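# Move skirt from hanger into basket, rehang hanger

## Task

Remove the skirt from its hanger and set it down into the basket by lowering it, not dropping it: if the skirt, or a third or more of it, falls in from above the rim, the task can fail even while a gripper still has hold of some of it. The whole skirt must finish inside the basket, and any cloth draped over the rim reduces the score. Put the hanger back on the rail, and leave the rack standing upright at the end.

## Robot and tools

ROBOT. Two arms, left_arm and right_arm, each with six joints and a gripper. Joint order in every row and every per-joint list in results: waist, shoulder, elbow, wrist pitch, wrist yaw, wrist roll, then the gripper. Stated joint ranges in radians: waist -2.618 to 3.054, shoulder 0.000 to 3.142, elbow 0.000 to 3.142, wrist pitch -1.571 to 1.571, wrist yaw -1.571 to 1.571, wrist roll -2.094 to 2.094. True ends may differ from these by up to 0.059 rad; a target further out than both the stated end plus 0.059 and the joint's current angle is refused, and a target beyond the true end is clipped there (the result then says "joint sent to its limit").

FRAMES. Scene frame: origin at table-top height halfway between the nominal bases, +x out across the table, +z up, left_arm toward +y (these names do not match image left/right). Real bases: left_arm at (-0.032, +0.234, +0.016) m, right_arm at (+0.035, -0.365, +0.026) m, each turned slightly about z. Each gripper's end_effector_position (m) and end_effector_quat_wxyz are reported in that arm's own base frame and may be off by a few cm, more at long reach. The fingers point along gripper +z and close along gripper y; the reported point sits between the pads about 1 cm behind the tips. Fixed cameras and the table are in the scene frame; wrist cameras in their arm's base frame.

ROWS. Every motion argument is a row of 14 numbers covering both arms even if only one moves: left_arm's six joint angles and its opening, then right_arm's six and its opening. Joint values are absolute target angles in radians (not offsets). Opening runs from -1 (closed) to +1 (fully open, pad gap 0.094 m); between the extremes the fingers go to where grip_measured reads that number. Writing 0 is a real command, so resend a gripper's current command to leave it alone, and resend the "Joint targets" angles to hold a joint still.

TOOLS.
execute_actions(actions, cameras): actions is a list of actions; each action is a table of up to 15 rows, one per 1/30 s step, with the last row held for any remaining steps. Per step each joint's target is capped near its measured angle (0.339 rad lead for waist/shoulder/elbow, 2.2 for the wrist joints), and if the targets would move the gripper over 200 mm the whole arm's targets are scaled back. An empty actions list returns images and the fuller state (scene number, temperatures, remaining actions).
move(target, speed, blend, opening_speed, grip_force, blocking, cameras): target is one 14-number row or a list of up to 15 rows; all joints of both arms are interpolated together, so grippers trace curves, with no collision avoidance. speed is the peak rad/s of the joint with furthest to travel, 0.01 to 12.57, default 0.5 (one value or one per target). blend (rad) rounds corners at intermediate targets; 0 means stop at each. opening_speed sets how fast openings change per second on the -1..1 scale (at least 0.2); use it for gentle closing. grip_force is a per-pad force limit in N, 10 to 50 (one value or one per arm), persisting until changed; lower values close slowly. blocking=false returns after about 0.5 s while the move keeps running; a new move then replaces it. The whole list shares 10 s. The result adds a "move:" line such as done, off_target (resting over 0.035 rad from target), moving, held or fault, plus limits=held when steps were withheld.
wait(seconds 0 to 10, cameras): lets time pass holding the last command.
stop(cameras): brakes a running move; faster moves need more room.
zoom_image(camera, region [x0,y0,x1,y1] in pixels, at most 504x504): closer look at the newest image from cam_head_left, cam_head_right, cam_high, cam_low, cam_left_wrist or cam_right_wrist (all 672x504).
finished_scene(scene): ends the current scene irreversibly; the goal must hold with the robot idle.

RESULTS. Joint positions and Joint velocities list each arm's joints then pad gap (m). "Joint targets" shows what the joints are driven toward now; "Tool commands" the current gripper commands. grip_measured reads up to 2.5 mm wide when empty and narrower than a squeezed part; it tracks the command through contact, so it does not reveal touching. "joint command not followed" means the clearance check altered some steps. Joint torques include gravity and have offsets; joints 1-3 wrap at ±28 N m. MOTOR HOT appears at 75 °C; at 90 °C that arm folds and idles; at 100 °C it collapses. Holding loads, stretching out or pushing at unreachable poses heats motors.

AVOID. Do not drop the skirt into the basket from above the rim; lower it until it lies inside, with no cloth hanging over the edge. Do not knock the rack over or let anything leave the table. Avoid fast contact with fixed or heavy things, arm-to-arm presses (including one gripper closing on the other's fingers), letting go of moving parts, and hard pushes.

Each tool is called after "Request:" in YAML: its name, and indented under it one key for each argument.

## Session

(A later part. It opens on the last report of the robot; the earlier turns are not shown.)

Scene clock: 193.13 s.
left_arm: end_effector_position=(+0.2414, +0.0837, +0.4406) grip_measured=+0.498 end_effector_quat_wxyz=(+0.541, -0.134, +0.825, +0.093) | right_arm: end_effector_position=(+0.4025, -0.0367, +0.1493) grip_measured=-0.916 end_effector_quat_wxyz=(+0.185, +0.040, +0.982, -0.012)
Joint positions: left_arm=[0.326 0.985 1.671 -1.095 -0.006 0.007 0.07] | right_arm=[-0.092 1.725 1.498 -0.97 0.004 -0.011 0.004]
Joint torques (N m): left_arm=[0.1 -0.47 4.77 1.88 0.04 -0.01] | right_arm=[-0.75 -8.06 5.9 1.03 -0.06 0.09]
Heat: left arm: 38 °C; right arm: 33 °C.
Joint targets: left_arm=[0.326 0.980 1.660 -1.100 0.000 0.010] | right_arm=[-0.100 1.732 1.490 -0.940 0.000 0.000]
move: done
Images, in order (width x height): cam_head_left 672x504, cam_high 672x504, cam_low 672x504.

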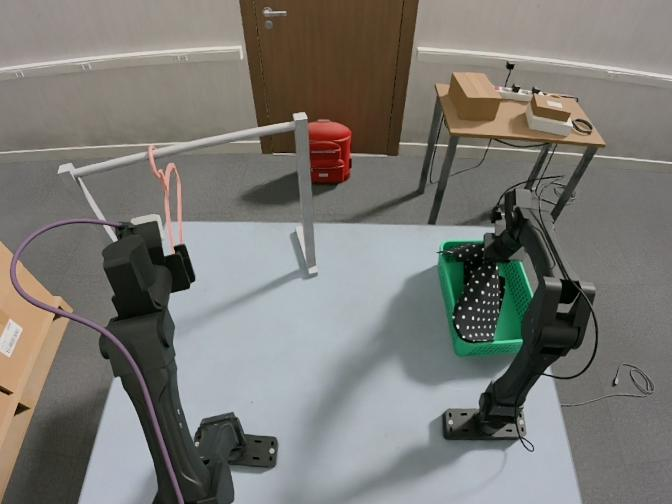

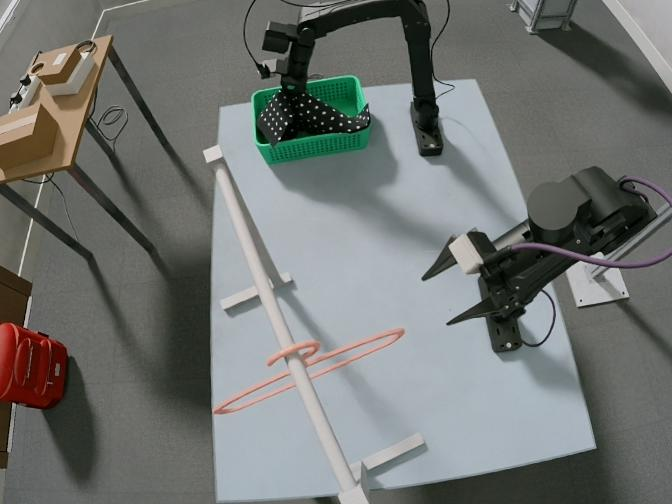

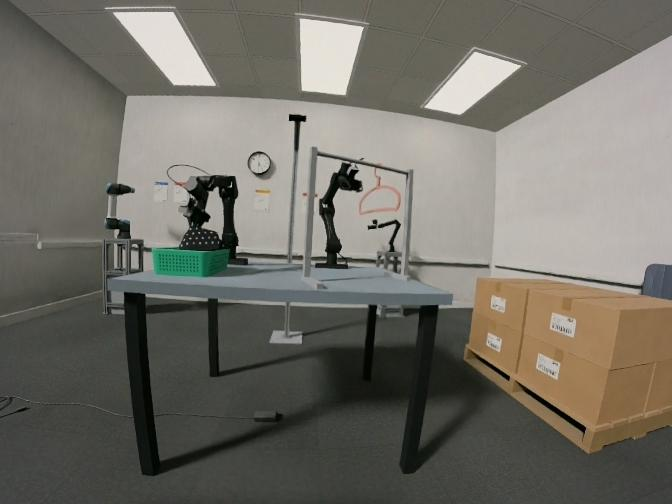

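Request:
move:
  target:
    - [0.326,0.98,1.66,-1.10,0,0.01,0.5,-0.12,1.684,1.66,-1.10,0,0,-0.99]
    - [0.326,0.98,1.66,-1.10,0,0.01,0.5,-0.17,1.684,1.66,-1.10,0,0,-0.99]
    - [0.326,0.98,1.66,-1.10,0,0.01,0.5,-0.17,1.755,1.44,-0.90,0,0,-0.99]
  speed: 0.35
  blend: [0.02,0.03,0]
  cameras: ["cam_low","cam_head_left","cam_high"]

Request:
zoom_image:
  camera: "cam_head_left"
  region: [400, 200, 600, 380]

Request:
zoom_image:
  camera: "cam_high"
  region: [220, 40, 420, 190]

Scene clock: 197.53 s.
left_arm: end_effector_position=(+0.2414, +0.0837, +0.4406) grip_measured=+0.498 end_effector_quat_wxyz=(+0.541, -0.134, +0.825, +0.093) | right_arm: end_effector_position=(+0.3966, -0.0670, +0.1288) grip_measured=-0.916 end_effector_quat_wxyz=(+0.171, +0.078, +0.982, -0.017)
Joint positions: left_arm=[0.326 0.985 1.671 -1.095 -0.006 0.007 0.07] | right_arm=[-0.168 1.745 1.449 -0.93 0.003 -0.01 0.004]
Joint torques (N m): left_arm=[0.09 -0.5 4.78 1.89 0.04 -0.01] | right_arm=[-0.28 -7.91 5.71 1.17 -0.07 0.07]
Heat: left arm: 38 °C; right arm: 32 °C.
Joint targets: left_arm=[0.326 0.980 1.660 -1.100 0.000 0.010] | right_arm=[-0.170 1.755 1.440 -0.900 0.000 0.000]
move: done; blend cut to 0.025 rad at target 2
Images, in order (width x height): cam_head_left 672x504, cam_high 672x504, cam_low 672x504.

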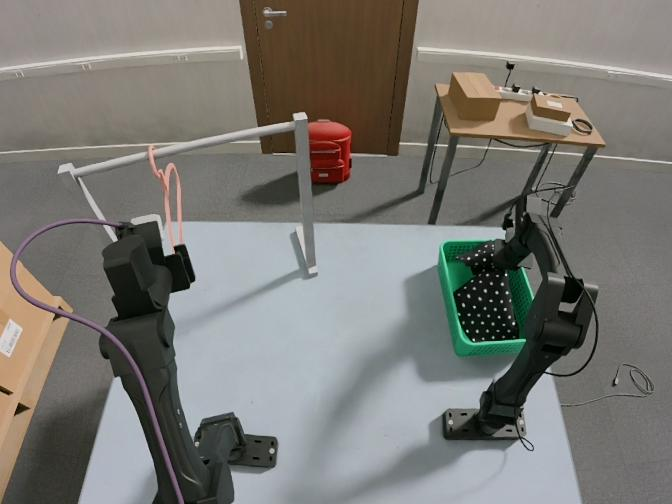

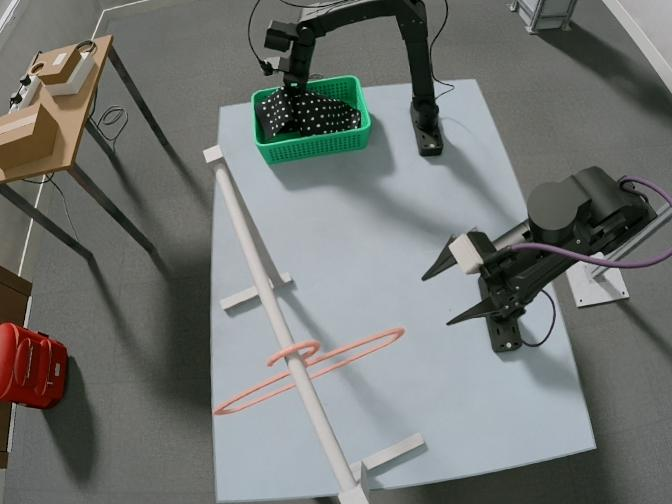

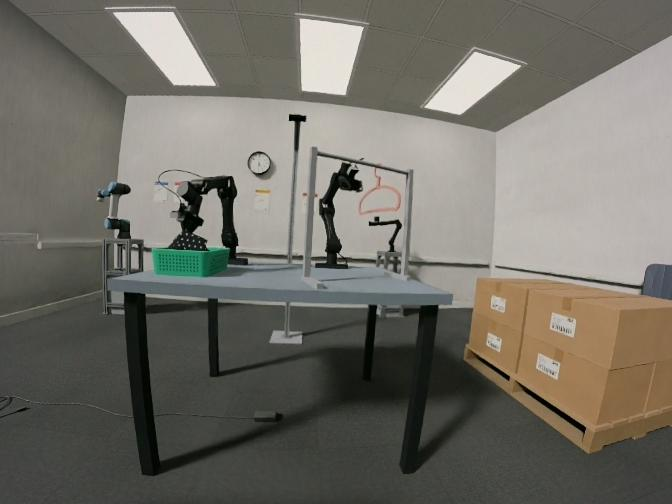

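Scaled by 2.520.

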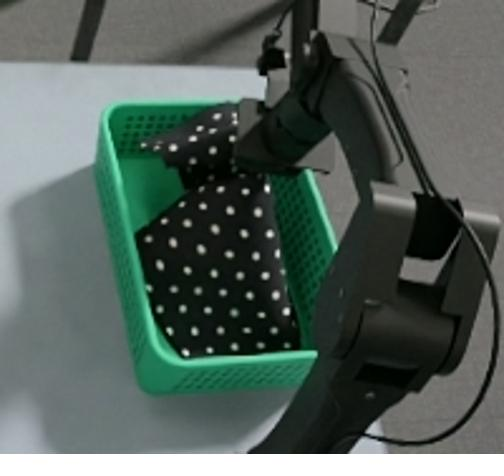

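Scaled by 2.520.

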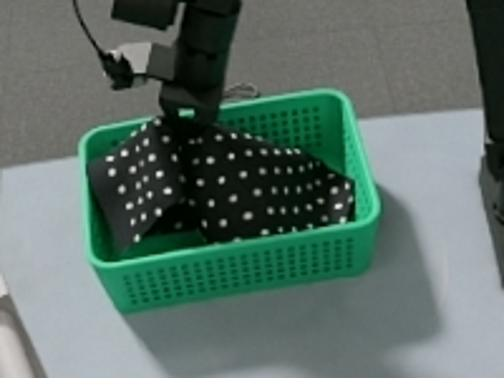

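Request:
move:
  target:
    - [0.326,0.98,1.66,-1.10,0,0.01,0.5,-0.165,1.737,1.193,-0.656,0,0,-0.99]
    - [0.326,0.98,1.66,-1.10,0,0.01,0.5,-0.165,1.737,1.193,-0.656,0,0,0.0]
  speed: 0.35
  opening_speed: 0.8
  cameras: ["cam_low","cam_head_left","cam_high"]

Request:
zoom_image:
  camera: "cam_head_left"
  region: [400, 200, 600, 380]

Request:
zoom_image:
  camera: "cam_high"
  region: [220, 40, 420, 190]

Scene clock: 202.80 s.
left_arm: end_effector_position=(+0.2414, +0.0837, +0.4406) grip_measured=+0.498 end_effector_quat_wxyz=(+0.541, -0.134, +0.825, +0.093) | right_arm: end_effector_position=(+0.3888, -0.0657, +0.0694) grip_measured=-0.002 end_effector_quat_wxyz=(+0.177, +0.078, +0.981, -0.018)
Joint positions: left_arm=[0.326 0.985 1.671 -1.095 -0.006 0.007 0.07] | right_arm=[-0.168 1.745 1.204 -0.672 0.004 -0.01 0.047]
Joint torques (N m): left_arm=[0.09 -0.46 4.77 1.9 0.03 -0.01] | right_arm=[0.39 -9.32 5.3 0.97 -0.02 0.09]
Heat: left arm: 38 °C; right arm: 32 °C.
Joint targets: left_arm=[0.326 0.980 1.660 -1.100 0.000 0.010] | right_arm=[-0.165 1.737 1.193 -0.656 0.000 0.000]
move: done
Images, in order (width x height): cam_head_left 672x504, cam_high 672x504, cam_low 672x504.

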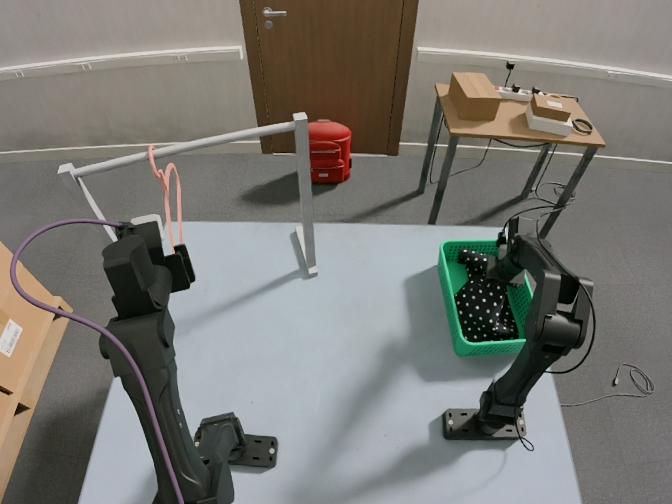

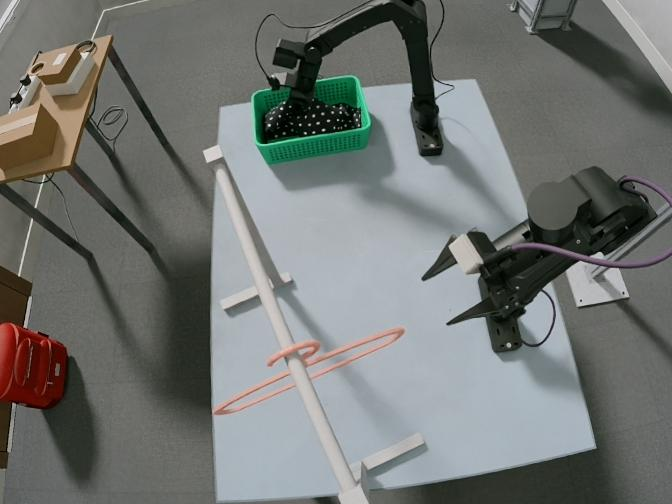

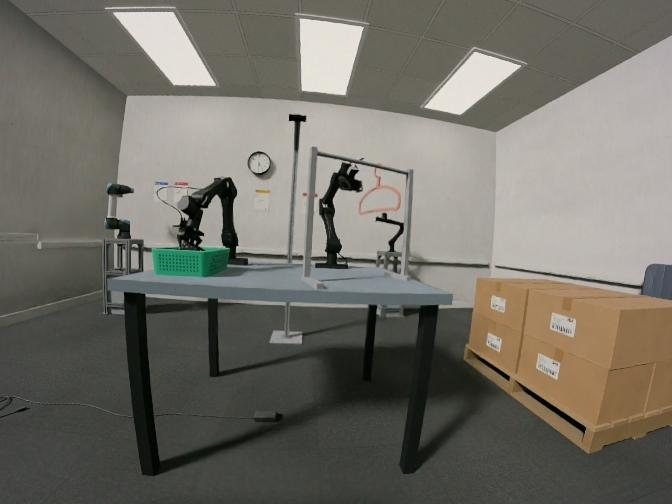

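Scaled by 2.520.

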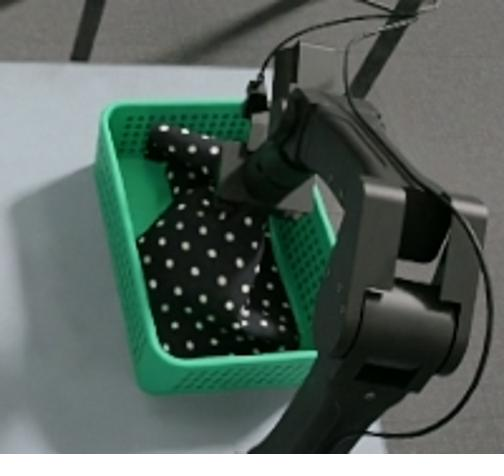

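Scaled by 2.520.

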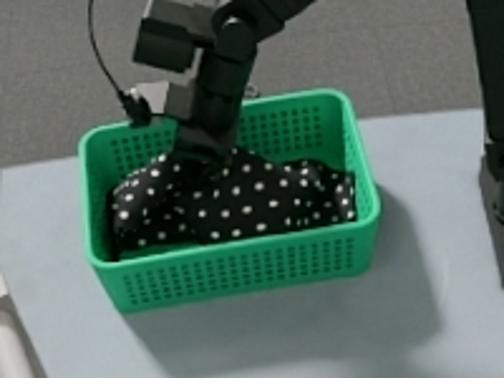

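Request:
move:
  target:
    - [0.326,0.98,1.66,-1.10,0,0.01,0.5,-0.165,1.745,1.45,-0.90,0,0,0.0]
    - [0.326,0.98,1.66,-1.10,0,0.01,0.5,-0.165,1.684,1.745,-1.15,0,0,0.0]
    - [0.326,0.98,1.66,-1.10,0,0.01,0.5,-0.25,1.2,1.4,-0.9,0,0,0.0]
  speed: [0.3,0.5,0.6]
  blend: [0.05,0.1,0]
  cameras: ["cam_low","cam_head_left","cam_high"]

Request:
zoom_image:
  camera: "cam_head_left"
  region: [400, 200, 600, 380]

Request:
zoom_image:
  camera: "cam_low"
  region: [130, 140, 270, 290]

Scene clock: 208.43 s.
left_arm: end_effector_position=(+0.2414, +0.0837, +0.4406) grip_measured=+0.498 end_effector_quat_wxyz=(+0.541, -0.134, +0.825, +0.093) | right_arm: end_effector_position=(+0.3338, -0.0818, +0.3097) grip_measured=-0.002 end_effector_quat_wxyz=(+0.412, +0.106, +0.903, -0.053)
Joint positions: left_arm=[0.326 0.985 1.671 -1.095 -0.006 0.007 0.07] | right_arm=[-0.242 1.209 1.413 -0.918 0.003 -0.01 0.047]
Joint torques (N m): left_arm=[0.09 -0.47 4.75 1.9 0.04 -0.01] | right_arm=[-0.72 -4.51 5.42 1.64 -0.02 0.12]
Heat: left arm: 38 °C; right arm: 32 °C.
Joint targets: left_arm=[0.326 0.980 1.660 -1.100 0.000 0.010] | right_arm=[-0.250 1.200 1.400 -0.900 0.000 0.000]
move: done
Images, in order (width x height): cam_head_left 672x504, cam_high 672x504, cam_low 672x504.

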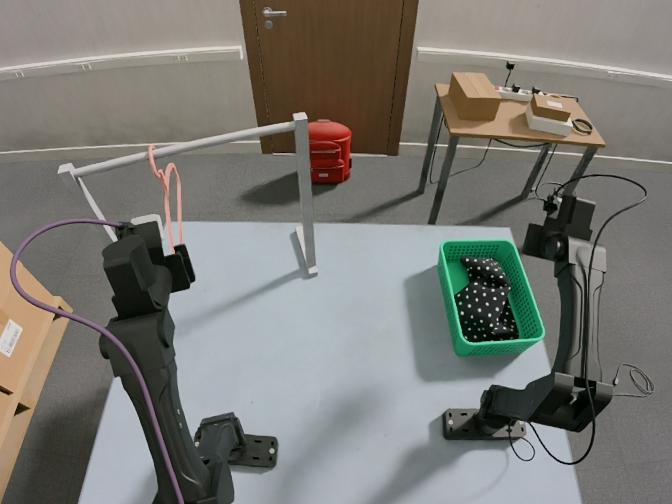

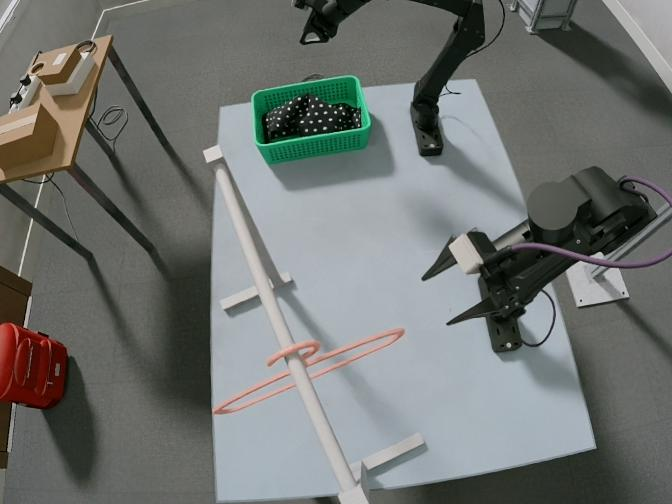

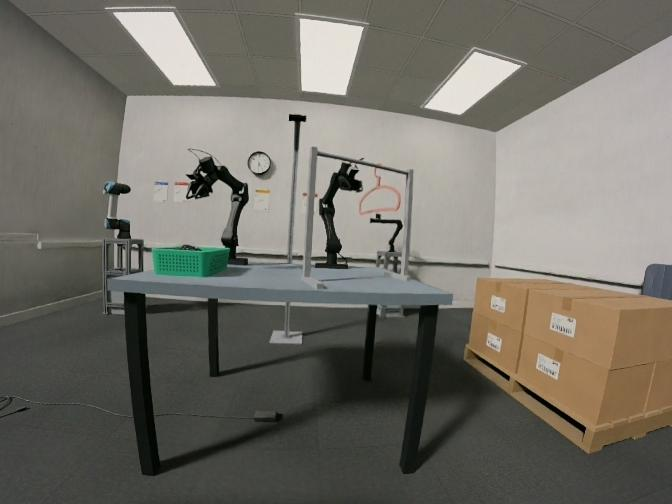

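Scaled by 2.520.

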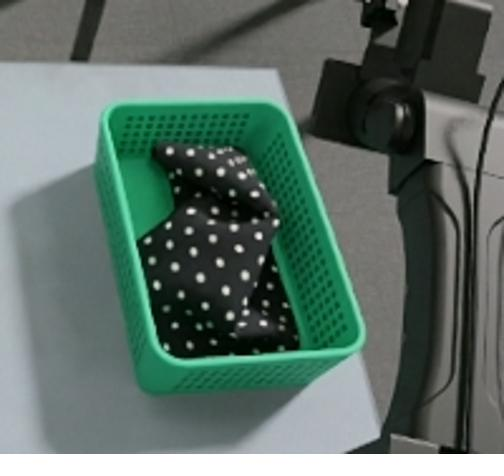

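Scaled by 3.360.

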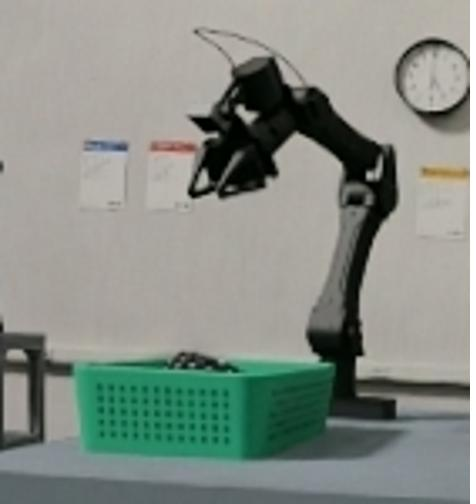

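Request:
move:
  target:
    - [0.326,0.98,1.66,-1.10,0,0.01,0.5,-0.165,1.684,1.745,-1.15,0,0,-0.99]
    - [0.326,0.98,1.66,-1.10,0,0.01,0.5,-0.165,1.7775,1.115,-0.54,0,0,-0.99]
  speed: [0.7,0.5]
  blend: [0.08,0]

Request:
move:
  target:
    - [0.326,0.98,1.66,-1.10,0,0.01,0.5,-0.165,1.745,1.45,-0.90,0,0,-0.99]
    - [0.326,0.98,1.66,-1.10,0,0.01,0.5,-0.165,1.684,1.745,-1.15,0,0,-0.99]
    - [0.326,0.98,1.66,-1.10,0,0.01,0.5,-0.25,1.2,1.4,-0.9,0,0,-0.99]
  speed: [0.4,0.6,0.7]
  blend: [0.05,0.1,0]
  cameras: ["cam_low","cam_head_left","cam_high"]

Request:
zoom_image:
  camera: "cam_low"
  region: [130, 140, 270, 290]

Scene clock: 214.07 s.
left_arm: end_effector_position=(+0.2414, +0.0837, +0.4406) grip_measured=+0.498 end_effector_quat_wxyz=(+0.541, -0.134, +0.825, +0.093) | right_arm: end_effector_position=(+0.3887, -0.0677, +0.0453) grip_measured=-0.987 end_effector_quat_wxyz=(+0.184, +0.081, +0.979, -0.018)
Joint positions: left_arm=[0.326 0.985 1.671 -1.095 -0.006 0.007 0.07] | right_arm=[-0.174 1.767 1.124 -0.556 0.003 -0.01 0.001]
Joint torques (N m): left_arm=[0.09 -0.49 4.75 1.9 0.03 0] | right_arm=[0.69 -7.82 5.31 0.96 -0.04 0.1]
Heat: left arm: 38 °C; right arm: 32 °C.
Joint targets: left_arm=[0.326 0.980 1.660 -1.100 0.000 0.010] | right_arm=[-0.165 1.777 1.115 -0.540 0.000 0.000]
move: done

Scene clock: 216.90 s.
left_arm: end_effector_position=(+0.2414, +0.0837, +0.4406) grip_measured=+0.498 end_effector_quat_wxyz=(+0.541, -0.134, +0.825, +0.093) | right_arm: end_effector_position=(+0.3338, -0.0816, +0.3098) grip_measured=-0.987 end_effector_quat_wxyz=(+0.412, +0.106, +0.903, -0.053)
Joint positions: left_arm=[0.326 0.985 1.671 -1.095 -0.006 0.007 0.07] | right_arm=[-0.242 1.209 1.413 -0.918 0.002 -0.01 0.001]
Joint torques (N m): left_arm=[0.09 -0.49 4.75 1.9 0.03 -0.01] | right_arm=[-0.55 -4.44 5.42 1.62 -0.03 0.1]
Heat: left arm: 38 °C; right arm: 32 °C.
Joint targets: left_arm=[0.326 0.980 1.660 -1.100 0.000 0.010] | right_arm=[-0.250 1.200 1.400 -0.900 0.000 0.000]
move: done
Images, in order (width x height): cam_head_left 672x504, cam_high 672x504, cam_low 672x504.

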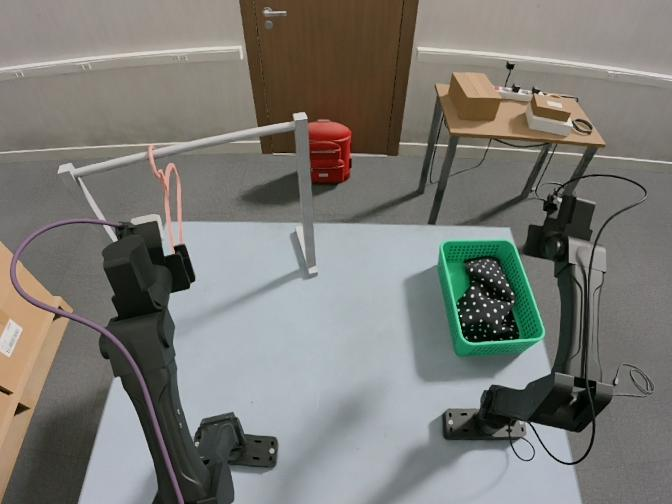

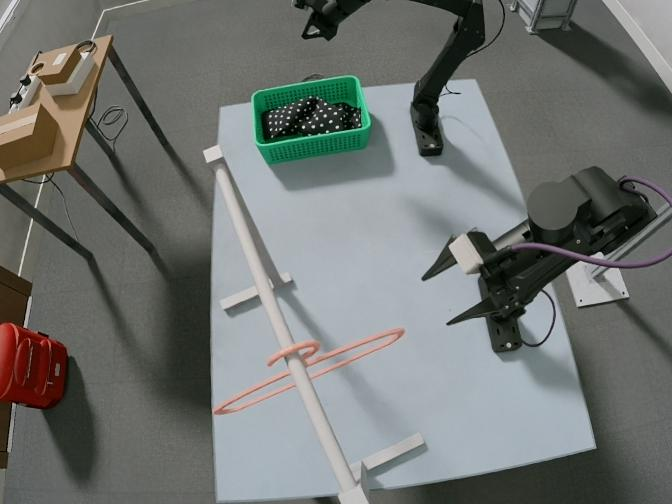

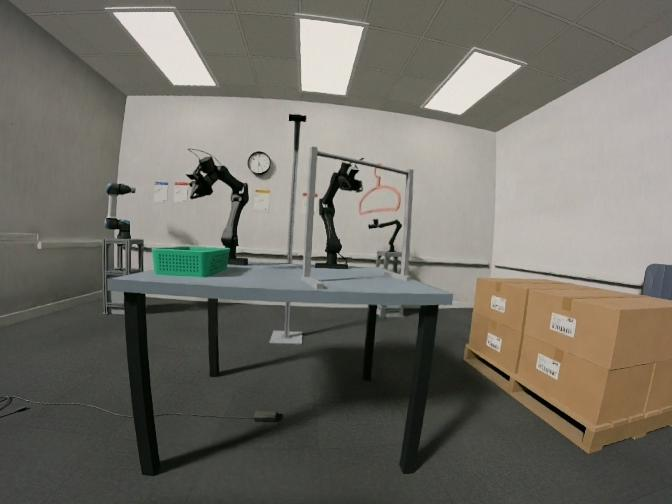

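Scaled by 3.360.

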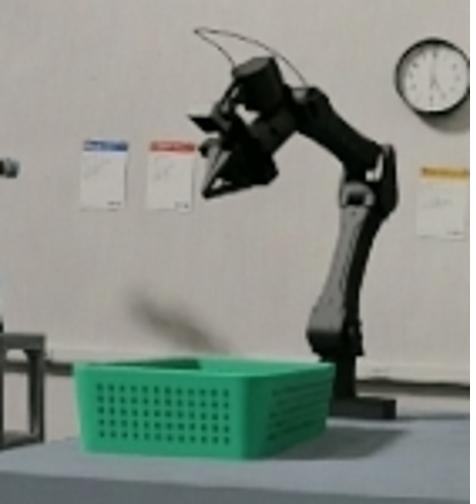

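Request:
finished_scene:
  scene: 2

The scene is finished: the task was done.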